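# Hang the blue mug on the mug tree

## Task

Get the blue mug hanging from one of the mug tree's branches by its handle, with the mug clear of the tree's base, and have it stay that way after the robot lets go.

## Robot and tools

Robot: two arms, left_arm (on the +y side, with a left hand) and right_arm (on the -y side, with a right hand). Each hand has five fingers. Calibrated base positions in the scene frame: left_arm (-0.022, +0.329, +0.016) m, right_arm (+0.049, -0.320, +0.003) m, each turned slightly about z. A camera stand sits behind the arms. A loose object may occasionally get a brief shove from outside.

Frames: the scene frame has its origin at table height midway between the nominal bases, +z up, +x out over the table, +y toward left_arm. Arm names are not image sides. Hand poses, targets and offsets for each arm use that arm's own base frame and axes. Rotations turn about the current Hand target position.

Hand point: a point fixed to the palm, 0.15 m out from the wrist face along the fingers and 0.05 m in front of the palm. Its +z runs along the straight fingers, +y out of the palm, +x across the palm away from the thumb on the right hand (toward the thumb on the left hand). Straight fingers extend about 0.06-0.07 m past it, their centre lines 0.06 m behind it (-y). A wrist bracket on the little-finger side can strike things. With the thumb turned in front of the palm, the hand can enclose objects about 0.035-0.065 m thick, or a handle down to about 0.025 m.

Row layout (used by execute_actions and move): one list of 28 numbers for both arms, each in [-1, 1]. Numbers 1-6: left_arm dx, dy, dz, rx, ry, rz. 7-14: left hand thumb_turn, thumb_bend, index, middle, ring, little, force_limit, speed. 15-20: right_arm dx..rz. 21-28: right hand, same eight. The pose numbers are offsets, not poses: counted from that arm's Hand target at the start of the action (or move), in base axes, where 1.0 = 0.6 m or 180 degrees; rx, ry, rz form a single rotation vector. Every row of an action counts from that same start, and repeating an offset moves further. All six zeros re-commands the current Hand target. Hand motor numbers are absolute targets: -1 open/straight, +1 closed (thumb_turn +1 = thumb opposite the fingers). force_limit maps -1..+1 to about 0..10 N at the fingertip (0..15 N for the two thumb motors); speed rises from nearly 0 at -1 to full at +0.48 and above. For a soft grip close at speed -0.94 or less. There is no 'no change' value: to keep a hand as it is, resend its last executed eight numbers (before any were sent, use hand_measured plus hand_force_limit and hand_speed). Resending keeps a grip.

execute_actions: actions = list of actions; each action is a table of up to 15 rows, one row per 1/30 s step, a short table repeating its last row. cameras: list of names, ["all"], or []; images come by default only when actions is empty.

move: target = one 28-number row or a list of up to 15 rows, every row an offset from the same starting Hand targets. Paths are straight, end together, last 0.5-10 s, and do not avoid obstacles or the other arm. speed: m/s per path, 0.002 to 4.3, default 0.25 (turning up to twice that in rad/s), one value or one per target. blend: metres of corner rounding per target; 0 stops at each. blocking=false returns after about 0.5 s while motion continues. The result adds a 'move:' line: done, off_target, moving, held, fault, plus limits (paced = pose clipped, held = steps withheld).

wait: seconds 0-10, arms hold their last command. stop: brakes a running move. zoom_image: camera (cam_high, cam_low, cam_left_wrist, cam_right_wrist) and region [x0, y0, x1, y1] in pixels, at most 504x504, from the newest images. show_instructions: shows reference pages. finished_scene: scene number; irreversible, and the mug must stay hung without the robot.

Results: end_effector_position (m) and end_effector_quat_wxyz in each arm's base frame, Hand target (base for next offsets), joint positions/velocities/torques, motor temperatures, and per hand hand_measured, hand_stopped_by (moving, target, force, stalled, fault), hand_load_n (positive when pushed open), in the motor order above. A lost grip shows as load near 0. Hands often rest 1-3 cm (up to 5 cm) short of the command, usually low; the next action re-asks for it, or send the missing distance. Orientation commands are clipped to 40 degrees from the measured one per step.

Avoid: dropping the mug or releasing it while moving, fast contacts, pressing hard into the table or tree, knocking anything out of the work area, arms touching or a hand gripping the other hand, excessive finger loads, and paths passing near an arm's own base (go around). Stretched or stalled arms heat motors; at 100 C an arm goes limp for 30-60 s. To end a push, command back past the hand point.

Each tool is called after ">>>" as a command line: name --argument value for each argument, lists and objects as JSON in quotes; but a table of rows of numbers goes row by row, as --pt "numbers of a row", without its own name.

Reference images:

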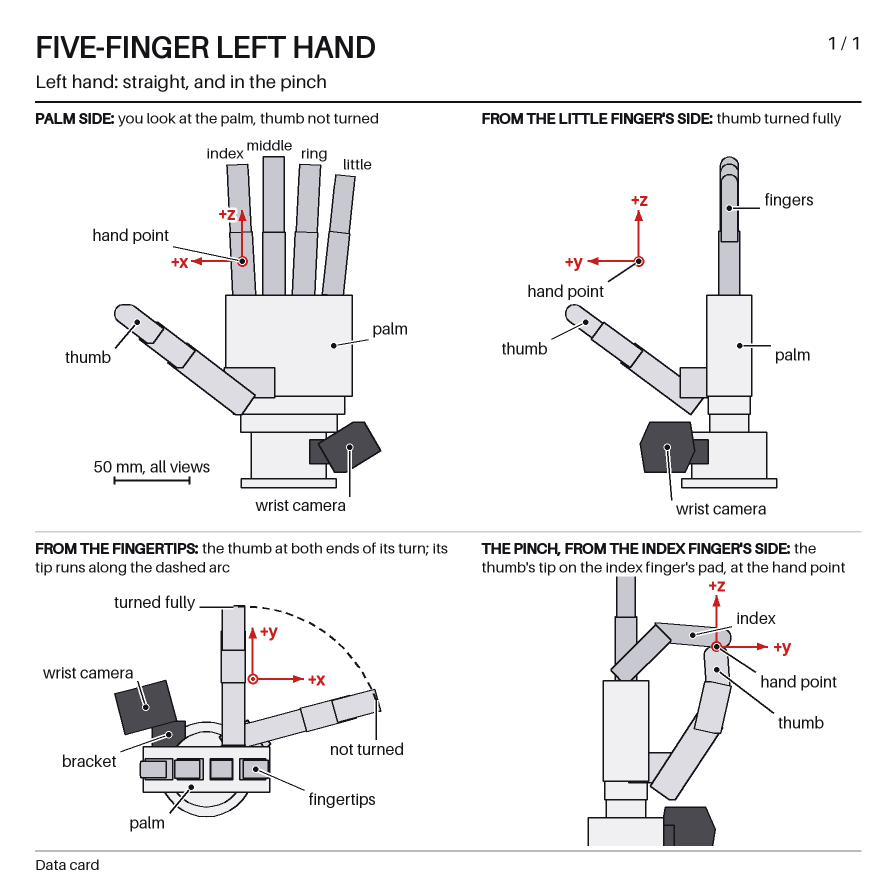

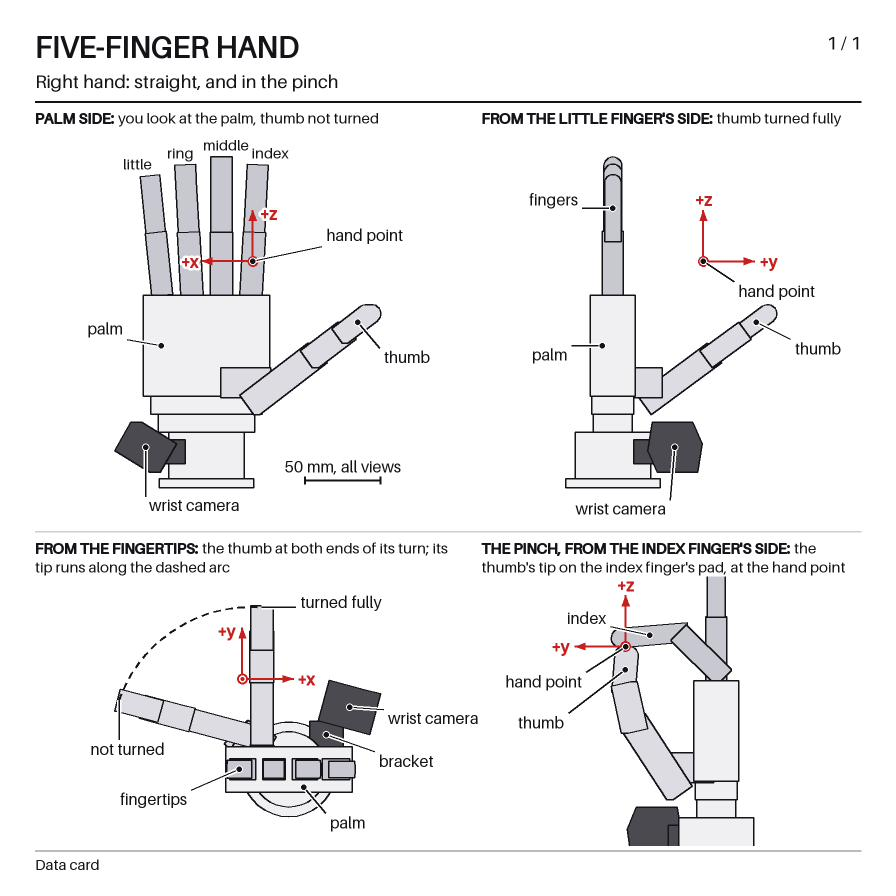

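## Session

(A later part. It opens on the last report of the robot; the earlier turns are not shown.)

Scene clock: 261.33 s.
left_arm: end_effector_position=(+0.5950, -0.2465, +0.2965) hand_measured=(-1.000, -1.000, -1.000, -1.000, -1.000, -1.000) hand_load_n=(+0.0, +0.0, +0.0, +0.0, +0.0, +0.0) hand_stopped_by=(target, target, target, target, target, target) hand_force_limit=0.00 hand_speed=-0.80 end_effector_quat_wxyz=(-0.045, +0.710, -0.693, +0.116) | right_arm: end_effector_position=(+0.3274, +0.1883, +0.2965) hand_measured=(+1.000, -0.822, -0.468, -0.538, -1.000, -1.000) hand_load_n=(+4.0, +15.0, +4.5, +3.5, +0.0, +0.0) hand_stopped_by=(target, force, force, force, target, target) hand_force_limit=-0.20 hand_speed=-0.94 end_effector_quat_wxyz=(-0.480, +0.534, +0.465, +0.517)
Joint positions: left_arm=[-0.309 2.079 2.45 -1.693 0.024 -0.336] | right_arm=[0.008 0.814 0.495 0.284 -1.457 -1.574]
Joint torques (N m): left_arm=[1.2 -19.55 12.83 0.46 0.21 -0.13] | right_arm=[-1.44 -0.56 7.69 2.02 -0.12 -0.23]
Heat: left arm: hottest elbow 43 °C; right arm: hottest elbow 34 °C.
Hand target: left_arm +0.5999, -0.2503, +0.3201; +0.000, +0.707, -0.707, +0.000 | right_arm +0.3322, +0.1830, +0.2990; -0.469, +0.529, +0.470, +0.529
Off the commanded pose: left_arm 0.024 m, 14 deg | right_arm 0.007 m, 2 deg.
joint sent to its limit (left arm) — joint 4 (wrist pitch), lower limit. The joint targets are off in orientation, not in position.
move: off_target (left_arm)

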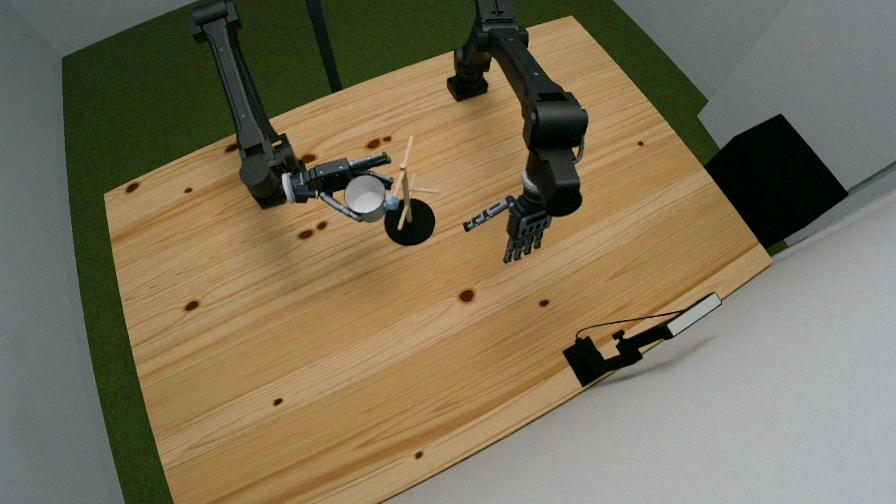

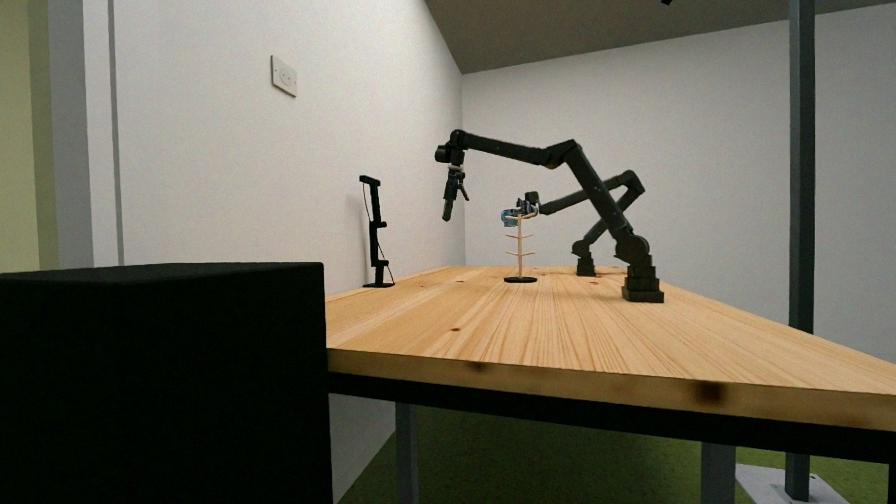

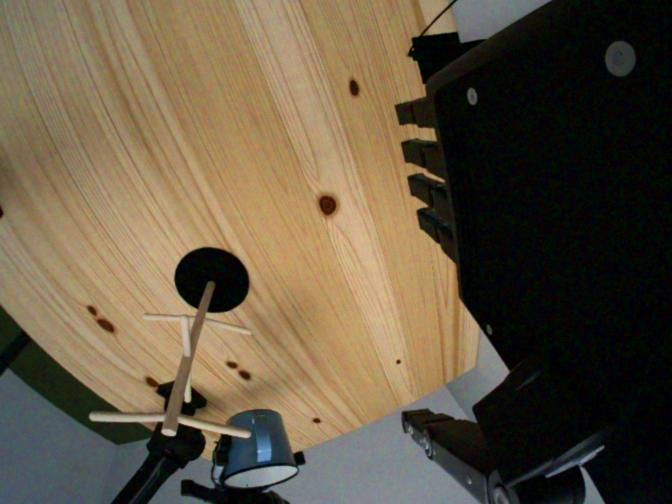

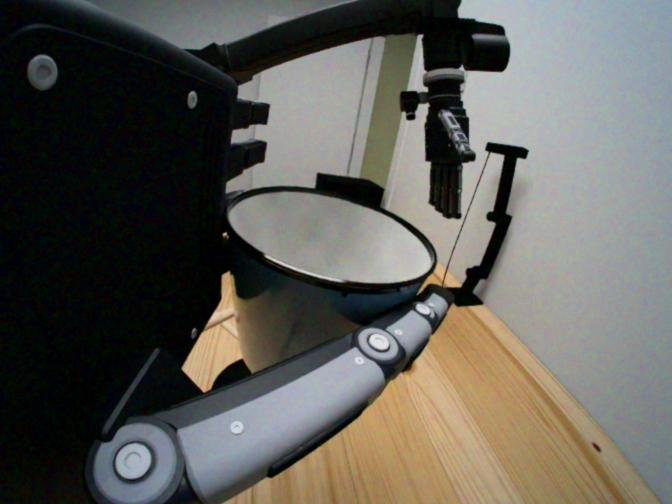

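>>> move --pt "0 0 0 0 0 0 -1 -1 -1 -1 -1 -1 0 -0.8 -0.0333 0.0267 -0.003 0 0 0 1 0 0.2 0.1 -1 -1 -0.2 -0.94" --speed '[0.05]' --cameras '["all"]'

>>> zoom_image --camera "cam_high" --region '[320, 120, 440, 260]'

>>> zoom_image --camera "cam_low" --region '[470, 190, 560, 260]'

>>> zoom_image --camera "cam_left_wrist" --region '[80, 340, 320, 504]'

Scene clock: 265.13 s.
left_arm: end_effector_position=(+0.5950, -0.2465, +0.2965) hand_measured=(-1.000, -1.000, -1.000, -1.000, -1.000, -1.000) hand_load_n=(+0.0, +0.0, +0.0, +0.0, +0.0, +0.0) hand_stopped_by=(target, target, target, target, target, target) hand_force_limit=0.00 hand_speed=-0.80 end_effector_quat_wxyz=(-0.045, +0.710, -0.693, +0.116) | right_arm: end_effector_position=(+0.3168, +0.1943, +0.2921) hand_measured=(+1.000, -0.822, -0.468, -0.538, -1.000, -1.000) hand_load_n=(+4.0, +15.5, +4.5, +3.5, +0.0, +0.0) hand_stopped_by=(target, force, force, force, target, target) hand_force_limit=-0.20 hand_speed=-0.94 end_effector_quat_wxyz=(-0.470, +0.536, +0.463, +0.527)
Joint positions: left_arm=[-0.309 2.079 2.45 -1.693 0.024 -0.336] | right_arm=[0.043 0.759 0.455 0.285 -1.396 -1.574]
Joint torques (N m): left_arm=[1.49 -19.19 12.71 0.57 0.29 -0.1] | right_arm=[1.44 -1.79 7.75 1.44 0.11 -0.03]
Heat: left arm: hottest elbow 43 °C; right arm: hottest elbow 35 °C.
Hand target: left_arm +0.5999, -0.2503, +0.3201; +0.000, +0.707, -0.707, +0.000 | right_arm +0.3122, +0.1991, +0.2973; -0.469, +0.528, +0.470, +0.529
Off the commanded pose: left_arm 0.024 m, 14 deg | right_arm 0.008 m, 1 deg.
joint sent to its limit (left arm) — joint 4 (wrist pitch), lower limit. The joint targets are off in orientation, not in position.
move: off_target (left_arm)

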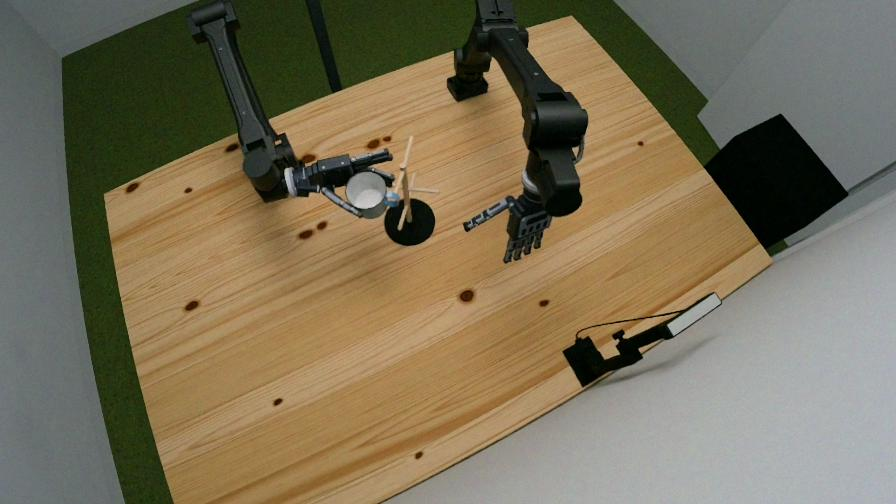

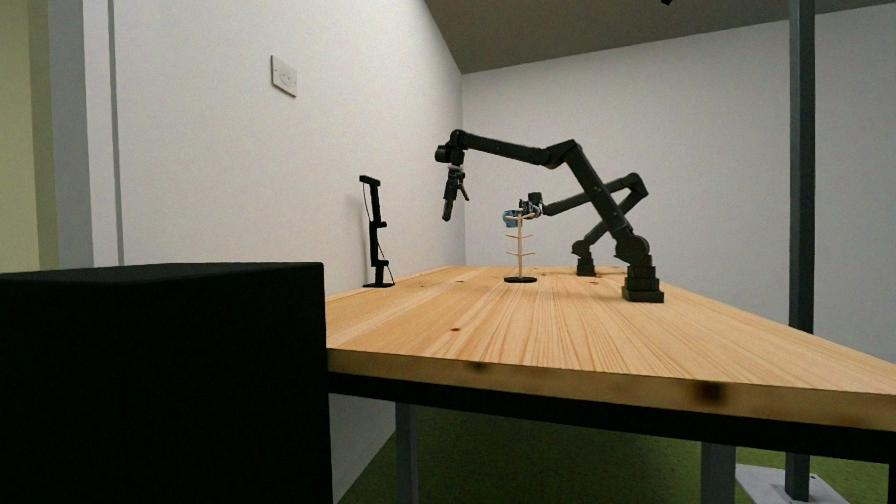

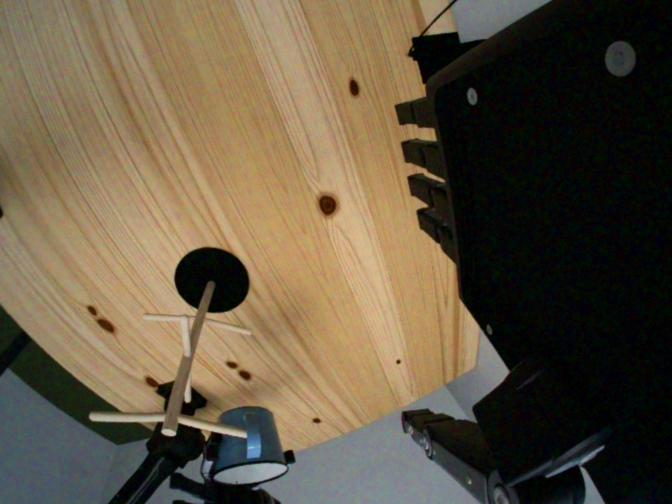

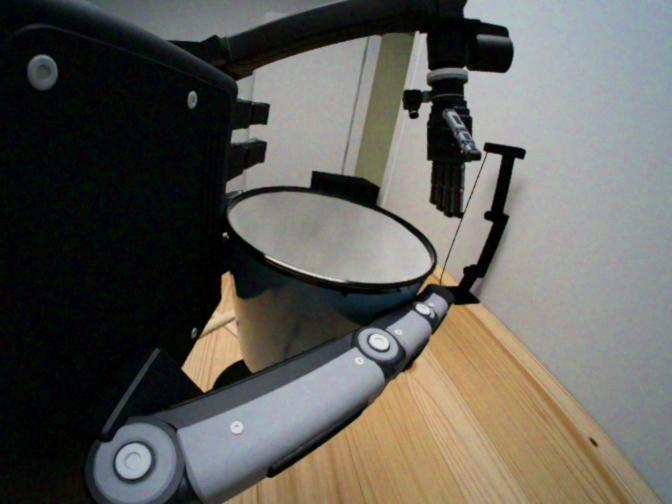

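Scaled by 3.600 from the camera's 896x504 image, which has a finer 1280x720 frame.

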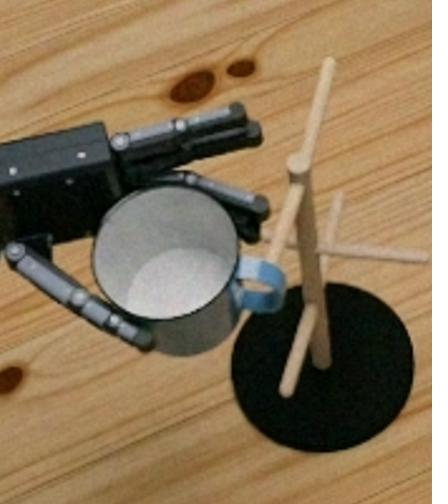

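Scaled by 5.600 from the camera's 896x504 image, which has a finer 1280x720 frame.

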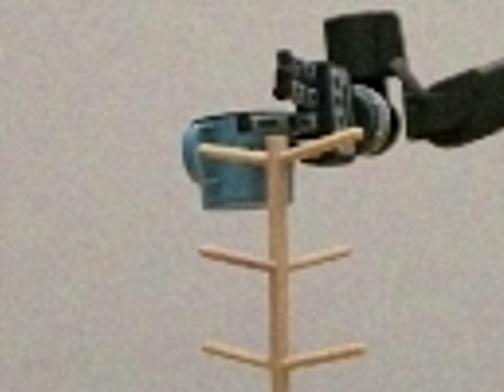

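Scaled by 2.100 from the camera's 672x504 image, which has a finer 960x720 frame.

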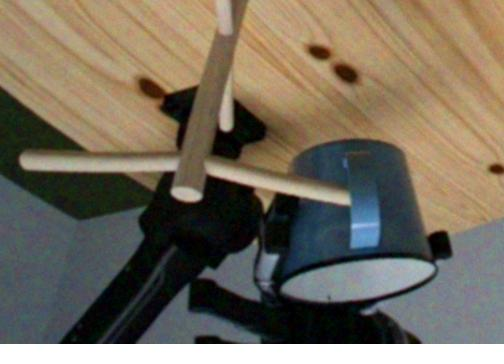

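>>> move --pt "0 0 0 0 0 0 -1 -1 -1 -1 -1 -1 0 -0.8 -0.0282 0.0265 -0.003 0 0 0 1 0 0.2 0.1 -1 -1 -0.2 -0.94" --speed '[0.04]' --cameras '["all"]'

>>> zoom_image --camera "cam_high" --region '[320, 120, 440, 260]'

>>> zoom_image --camera "cam_low" --region '[470, 190, 560, 260]'

>>> zoom_image --camera "cam_left_wrist" --region '[80, 340, 320, 504]'

Scene clock: 269.23 s.
left_arm: end_effector_position=(+0.5950, -0.2465, +0.2965) hand_measured=(-1.000, -1.000, -1.000, -1.000, -1.000, -1.000) hand_load_n=(+0.0, +0.0, +0.0, +0.0, +0.0, +0.0) hand_stopped_by=(target, target, target, target, target, target) hand_force_limit=0.00 hand_speed=-0.80 end_effector_quat_wxyz=(-0.045, +0.710, -0.693, +0.116) | right_arm: end_effector_position=(+0.3005, +0.2105, +0.2903) hand_measured=(+1.000, -0.822, -0.468, -0.538, -1.000, -1.000) hand_load_n=(+4.5, +15.5, +4.5, +3.0, +0.0, +0.0) hand_stopped_by=(target, force, force, force, target, target) hand_force_limit=-0.20 hand_speed=-0.94 end_effector_quat_wxyz=(-0.469, +0.536, +0.463, +0.528)
Joint positions: left_arm=[-0.309 2.079 2.45 -1.693 0.024 -0.336] | right_arm=[0.122 0.697 0.427 0.258 -1.317 -1.569]
Joint torques (N m): left_arm=[0.85 -19.96 12.78 0.5 0.3 -0.13] | right_arm=[1.49 -1.2 7.91 1.32 0.11 -0.06]
Heat: left arm: hottest elbow 43 °C; right arm: hottest elbow 35 °C.
Hand target: left_arm +0.5999, -0.2503, +0.3201; +0.000, +0.707, -0.707, +0.000 | right_arm +0.2953, +0.2150, +0.2953; -0.470, +0.529, +0.470, +0.529
Off the commanded pose: left_arm 0.024 m, 14 deg | right_arm 0.009 m, 1 deg.
joint sent to its limit (left arm) — joint 4 (wrist pitch), lower limit. The joint targets are off in orientation, not in position.
move: off_target (left_arm)

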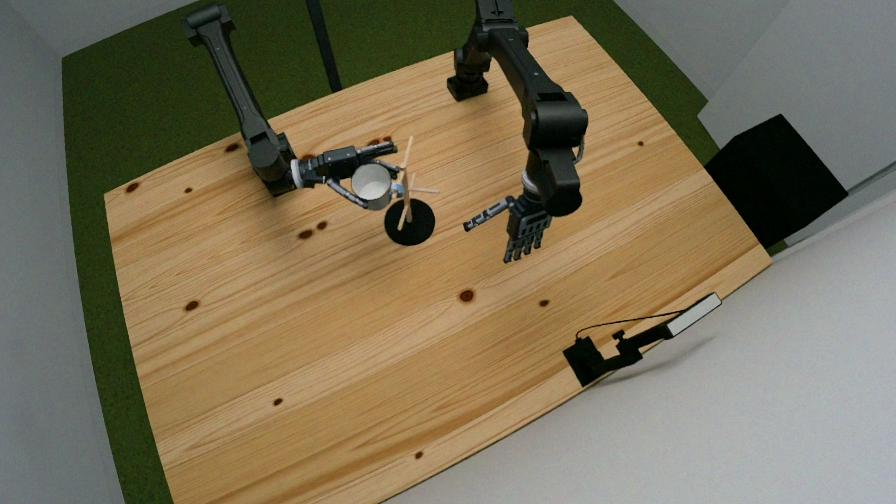

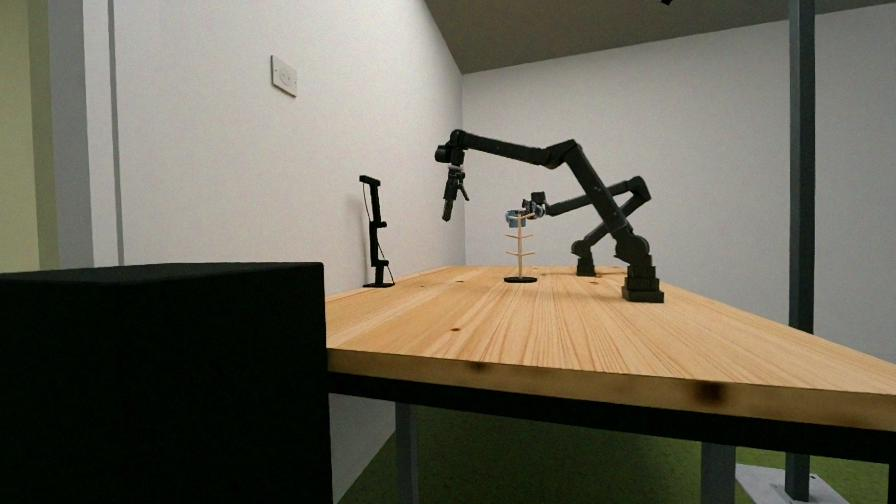

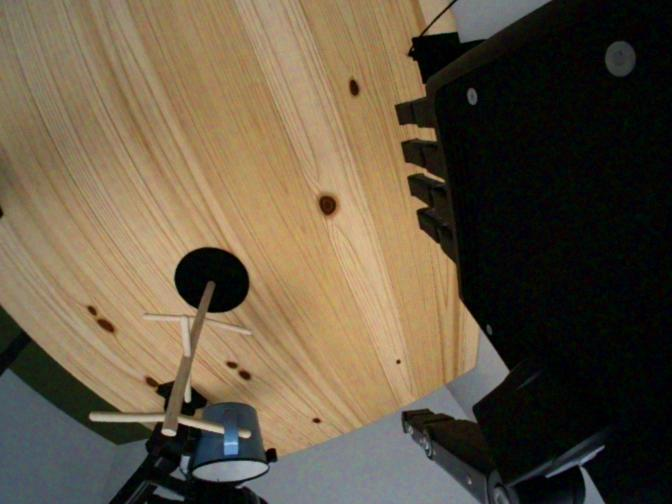

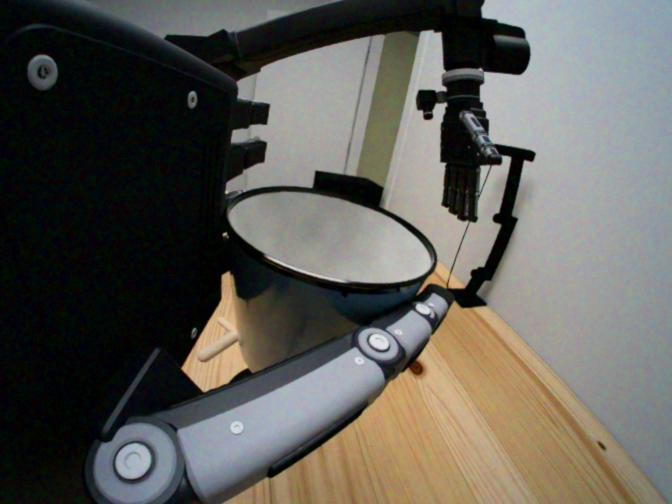

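Scaled by 3.600 from the camera's 896x504 image, which has a finer 1280x720 frame.

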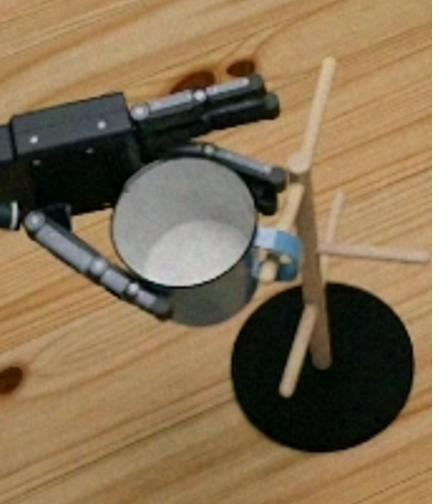

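Scaled by 5.600 from the camera's 896x504 image, which has a finer 1280x720 frame.

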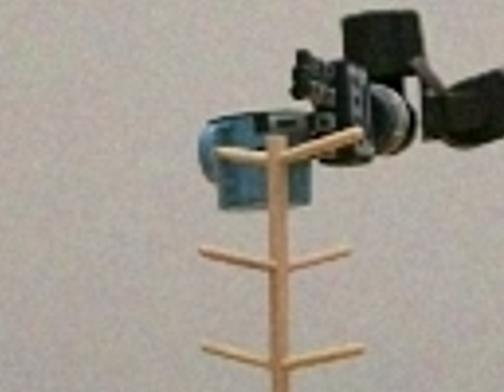

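Scaled by 2.100 from the camera's 672x504 image, which has a finer 960x720 frame.

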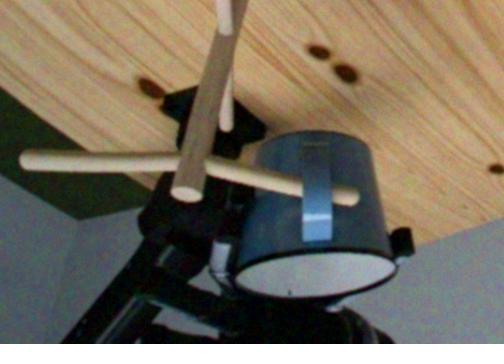

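>>> move --pt "0 0 0 0 0 0 -1 -1 -1 -1 -1 -1 0 -0.8 0 0 -0.0167 0 0 0 1 0 0.2 0.1 -1 -1 -0.2 -0.94" --speed '[0.03]' --cameras '["cam_left_wrist","cam_low"]'

>>> zoom_image --camera "cam_left_wrist" --region '[80, 340, 320, 504]'

>>> zoom_image --camera "cam_low" --region '[470, 190, 560, 260]'

Scene clock: 273.10 s.
left_arm: end_effector_position=(+0.5950, -0.2465, +0.2965) hand_measured=(-1.000, -1.000, -1.000, -1.000, -1.000, -1.000) hand_load_n=(+0.0, +0.0, +0.0, +0.0, +0.0, +0.0) hand_stopped_by=(target, target, target, target, target, target) hand_force_limit=0.00 hand_speed=-0.80 end_effector_quat_wxyz=(-0.045, +0.710, -0.693, +0.116) | right_arm: end_effector_position=(+0.2978, +0.2101, +0.2795) hand_measured=(+1.000, -0.822, -0.468, -0.538, -1.000, -1.000) hand_load_n=(+4.0, +15.5, +4.5, +3.5, +0.0, +0.0) hand_stopped_by=(target, force, force, force, target, target) hand_force_limit=-0.20 hand_speed=-0.94 end_effector_quat_wxyz=(-0.472, +0.541, +0.460, +0.523)
Joint positions: left_arm=[-0.309 2.079 2.45 -1.693 0.024 -0.336] | right_arm=[0.122 0.697 0.405 0.263 -1.317 -1.569]
Joint torques (N m): left_arm=[1.44 -19.19 12.85 0.14 0.26 -0.11] | right_arm=[1.49 -0.09 7.79 2.14 0.1 -0.1]
Heat: left arm: hottest elbow 43 °C; right arm: hottest elbow 35 °C.
Hand target: left_arm +0.5999, -0.2503, +0.3201; +0.000, +0.707, -0.707, +0.000 | right_arm +0.2952, +0.2150, +0.2852; -0.470, +0.529, +0.470, +0.529
Off the commanded pose: left_arm 0.024 m, 14 deg | right_arm 0.008 m, 2 deg.
joint sent to its limit (left arm) — joint 4 (wrist pitch), lower limit. The joint targets are off in orientation, not in position.
move: off_target (left_arm)
Images, in order (width x height): cam_low 896x504, cam_left_wrist 672x504.

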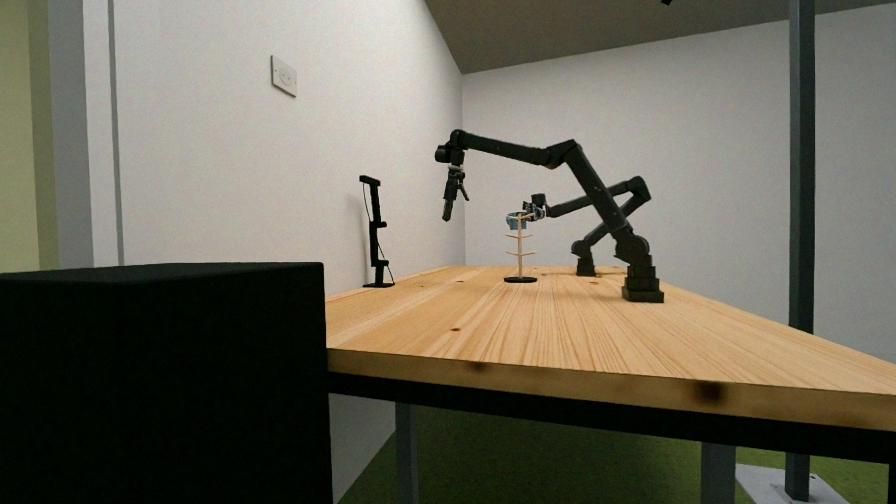

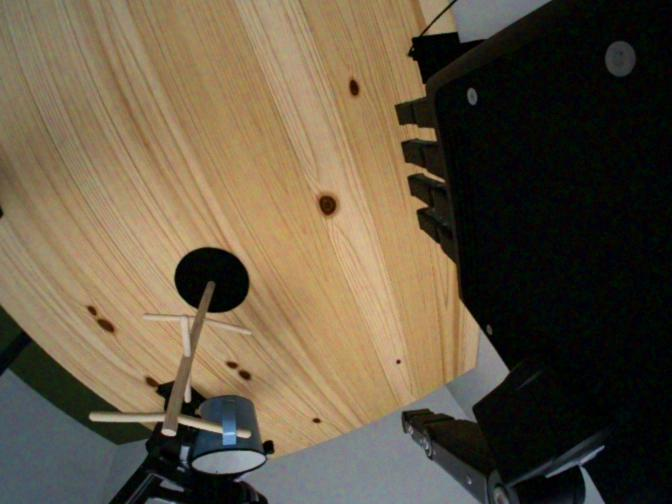

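Scaled by 2.100 from the camera's 672x504 image, which has a finer 960x720 frame.

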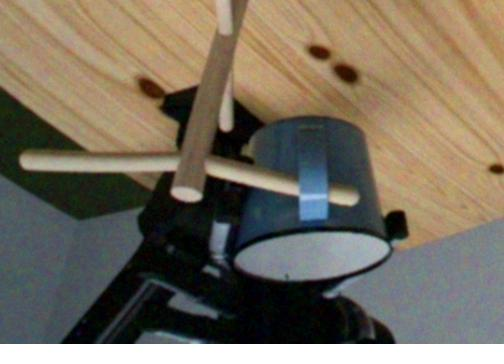

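Scaled by 5.600 from the camera's 896x504 image, which has a finer 1280x720 frame.

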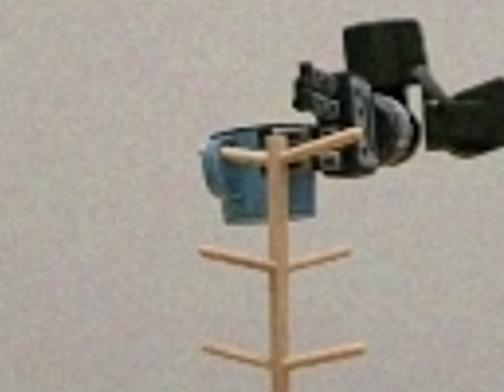

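>>> move --pt "0 0 0 0 0 0 -1 -1 -1 -1 -1 -1 0 -0.8 0 0 -0.007 0 0 0 1 0 0.2 0.1 -1 -1 -0.2 -0.94" --speed '[0.03]'

>>> move --pt "0 0 0 0 0 0 -1 -1 -1 -1 -1 -1 0 -0.8 0 0 0 0 0 0 1 -1 -1 -1 -1 -1 -0.2 -0.9" --cameras '["all"]'

>>> zoom_image --camera "cam_left_wrist" --region '[80, 340, 320, 504]'

>>> zoom_image --camera "cam_low" --region '[470, 190, 560, 260]'

>>> zoom_image --camera "cam_high" --region '[320, 120, 440, 260]'

Scene clock: 275.30 s.
left_arm: end_effector_position=(+0.5950, -0.2465, +0.2965) hand_measured=(-1.000, -1.000, -1.000, -1.000, -1.000, -1.000) hand_load_n=(+0.0, +0.0, +0.0, +0.0, +0.0, +0.0) hand_stopped_by=(target, target, target, target, target, target) hand_force_limit=0.00 hand_speed=-0.80 end_effector_quat_wxyz=(-0.045, +0.710, -0.693, +0.116) | right_arm: end_effector_position=(+0.2970, +0.2100, +0.2771) hand_measured=(+1.000, -0.822, -0.468, -0.538, -1.000, -1.000) hand_load_n=(+4.5, +15.0, +4.5, +3.5, +0.0, +0.0) hand_stopped_by=(target, force, force, force, target, target) hand_force_limit=-0.20 hand_speed=-0.94 end_effector_quat_wxyz=(-0.471, +0.539, +0.461, +0.525)
Joint positions: left_arm=[-0.309 2.079 2.45 -1.693 0.024 -0.336] | right_arm=[0.122 0.697 0.396 0.278 -1.317 -1.569]
Joint torques (N m): left_arm=[1.49 -19.9 12.77 0.38 0.28 -0.12] | right_arm=[1.55 0.44 7.82 2.03 0.11 -0.11]
Heat: left arm: hottest elbow 43 °C; right arm: hottest elbow 35 °C.
Hand target: left_arm +0.5999, -0.2503, +0.3201; +0.000, +0.707, -0.707, +0.000 | right_arm +0.2953, +0.2150, +0.2810; -0.470, +0.529, +0.470, +0.529
Off the commanded pose: left_arm 0.024 m, 14 deg | right_arm 0.007 m, 2 deg.
joint sent to its limit (left arm) — joint 4 (wrist pitch), lower limit. The joint targets are off in orientation, not in position.
move: off_target (left_arm)

Scene clock: 277.47 s.
left_arm: end_effector_position=(+0.5950, -0.2465, +0.2965) hand_measured=(-1.000, -1.000, -1.000, -1.000, -1.000, -1.000) hand_load_n=(+0.0, +0.0, +0.0, +0.0, +0.0, +0.0) hand_stopped_by=(target, target, target, target, target, target) hand_force_limit=0.00 hand_speed=-0.80 end_effector_quat_wxyz=(-0.045, +0.710, -0.693, +0.116) | right_arm: end_effector_position=(+0.2976, +0.2103, +0.2791) hand_measured=(+1.000, -1.000, -1.000, -1.000, -1.000, -1.000) hand_load_n=(+0.0, +0.0, +0.0, +0.0, +0.0, +0.0) hand_stopped_by=(target, target, target, target, target, target) hand_force_limit=-0.20 hand_speed=-0.90 end_effector_quat_wxyz=(-0.468, +0.536, +0.463, +0.528)
Joint positions: left_arm=[-0.309 2.079 2.45 -1.693 0.024 -0.336] | right_arm=[0.123 0.697 0.396 0.289 -1.314 -1.569]
Joint torques (N m): left_arm=[1.44 -19.9 12.68 0.51 0.28 -0.08] | right_arm=[1.38 0.5 7.76 1.8 0.02 -0.08]
Heat: left arm: hottest elbow 43 °C; right arm: hottest elbow 35 °C.
Hand target: left_arm +0.5999, -0.2503, +0.3201; +0.000, +0.707, -0.707, +0.000 | right_arm +0.2952, +0.2150, +0.2811; -0.470, +0.529, +0.470, +0.529
Off the commanded pose: left_arm 0.024 m, 14 deg | right_arm 0.006 m, 1 deg.
joint sent to its limit (left arm) — joint 4 (wrist pitch), lower limit. The joint targets are off in orientation, not in position.
move: off_target (left_arm)

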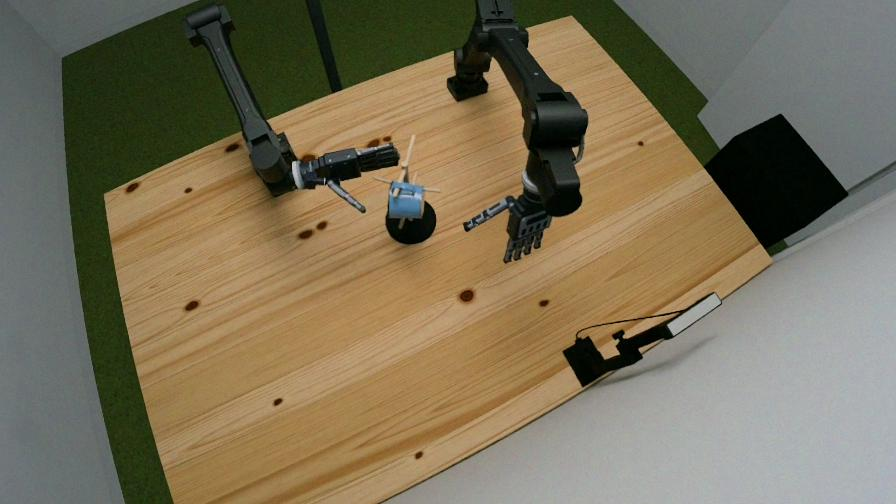

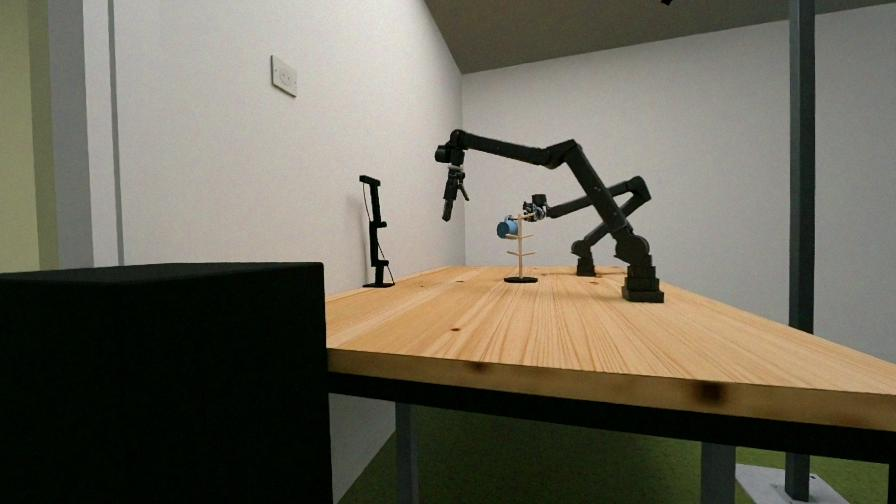

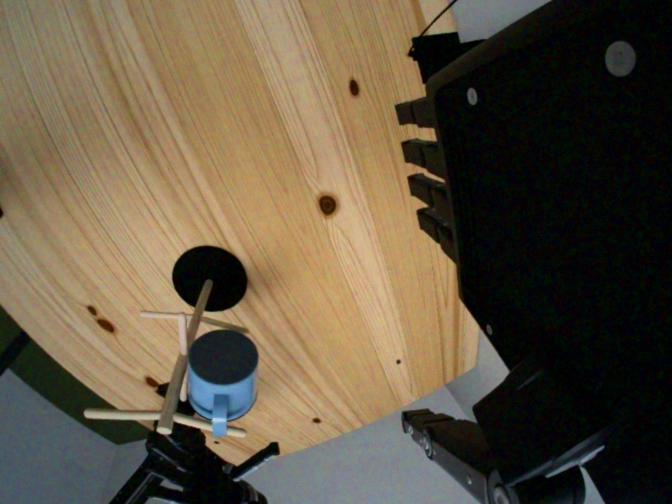

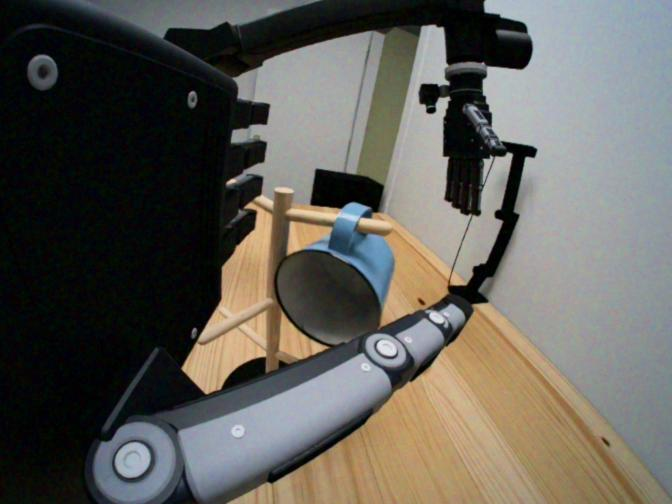

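Scaled by 2.100 from the camera's 672x504 image, which has a finer 960x720 frame.

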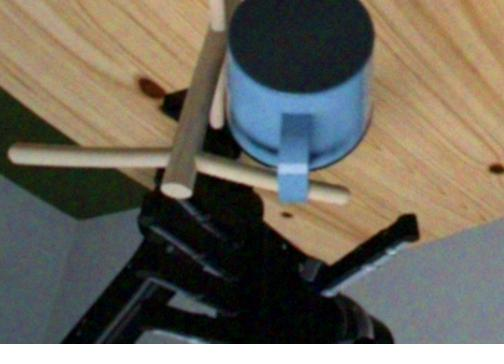

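Scaled by 5.600 from the camera's 896x504 image, which has a finer 1280x720 frame.

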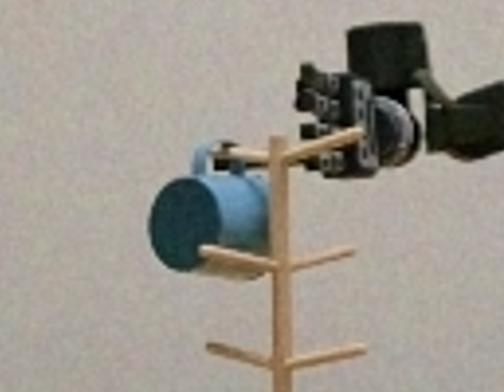

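Scaled by 3.600 from the camera's 896x504 image, which has a finer 1280x720 frame.

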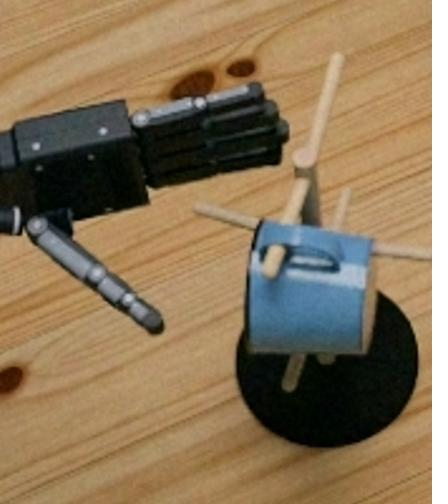

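>>> move --pt "0 0 0 0 0 0 -1 -1 -1 -1 -1 -1 0 -0.8 -0.024 -0.198 0.0 0 0 0 1 -1 -1 -1 -1 -1 -0.2 -0.9" --speed '[0.1]' --cameras '["all"]'

>>> zoom_image --camera "cam_high" --region '[320, 120, 440, 260]'

Scene clock: 281.03 s.
left_arm: end_effector_position=(+0.5950, -0.2465, +0.2965) hand_measured=(-1.000, -1.000, -1.000, -1.000, -1.000, -1.000) hand_load_n=(+0.0, +0.0, +0.0, +0.0, +0.0, +0.0) hand_stopped_by=(target, target, target, target, target, target) hand_force_limit=0.00 hand_speed=-0.80 end_effector_quat_wxyz=(-0.045, +0.710, -0.693, +0.116) | right_arm: end_effector_position=(+0.2831, +0.1012, +0.2847) hand_measured=(+1.000, -1.000, -1.000, -1.000, -1.000, -1.000) hand_load_n=(+0.0, +0.0, +0.0, +0.0, +0.0, +0.0) hand_stopped_by=(target, target, target, target, target, target) hand_force_limit=-0.20 hand_speed=-0.90 end_effector_quat_wxyz=(-0.398, +0.576, +0.410, +0.584)
Joint positions: left_arm=[-0.309 2.079 2.45 -1.693 0.024 -0.336] | right_arm=[-0.358 0.484 0.331 0.235 -1.575 -1.509]
Joint torques (N m): left_arm=[1.2 -19.55 12.62 0.29 0.32 -0.12] | right_arm=[-1.55 2.08 7.28 0.8 0.01 0.11]
Heat: left arm: hottest elbow 43 °C; right arm: hottest elbow 35 °C.
Hand target: left_arm +0.5999, -0.2503, +0.3201; +0.000, +0.707, -0.707, +0.000 | right_arm +0.2808, +0.0962, +0.2810; -0.470, +0.529, +0.470, +0.529
Off the commanded pose: left_arm 0.024 m, 14 deg | right_arm 0.007 m, 14 deg.
joint sent to its limit (left arm) — joint 4 (wrist pitch), lower limit. The joint targets are off in orientation, not in position.
joint sent to its limit (right arm) — joint 5 (wrist yaw), lower limit. The joint targets are off in orientation, not in position.
move: off_target (left_arm, right_arm)

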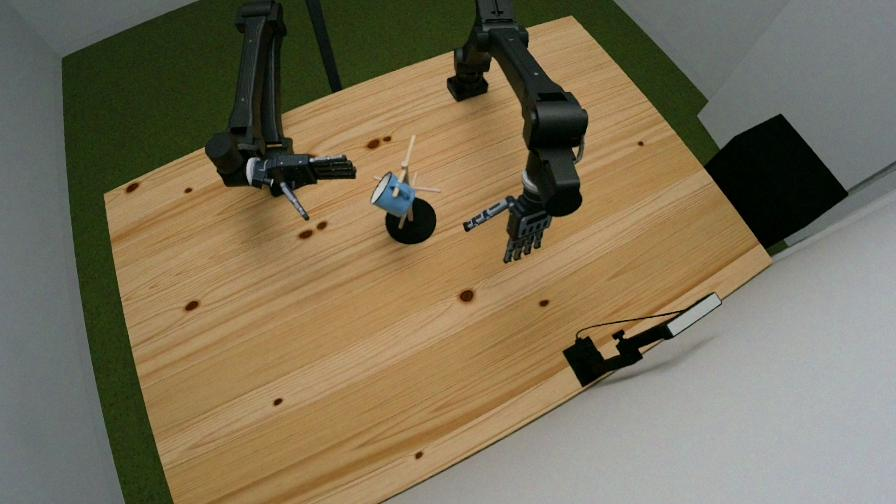

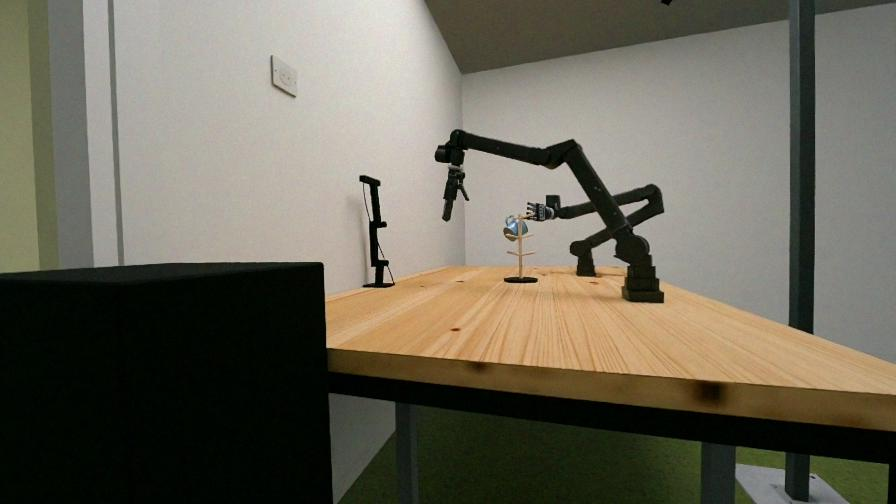

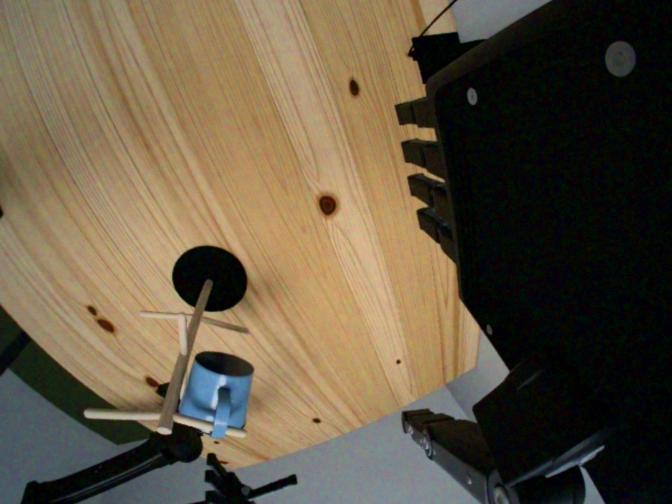

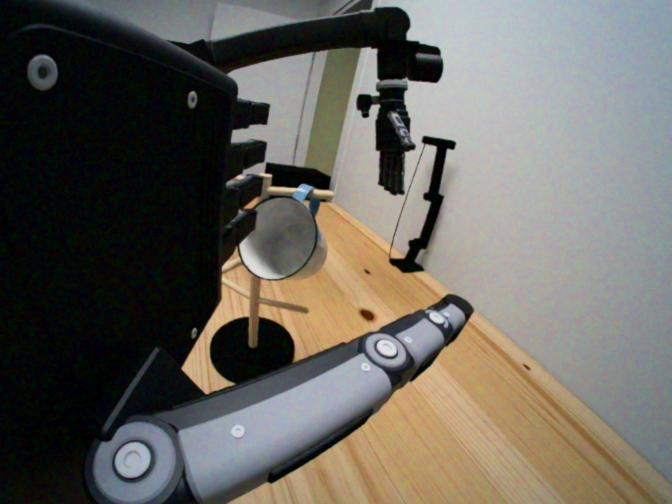

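Scaled by 3.600 from the camera's 896x504 image, which has a finer 1280x720 frame.

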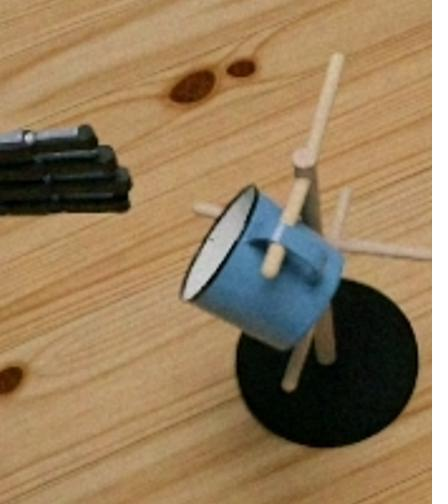

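>>> finished_scene --scene 1

The scene is finished: the task was done.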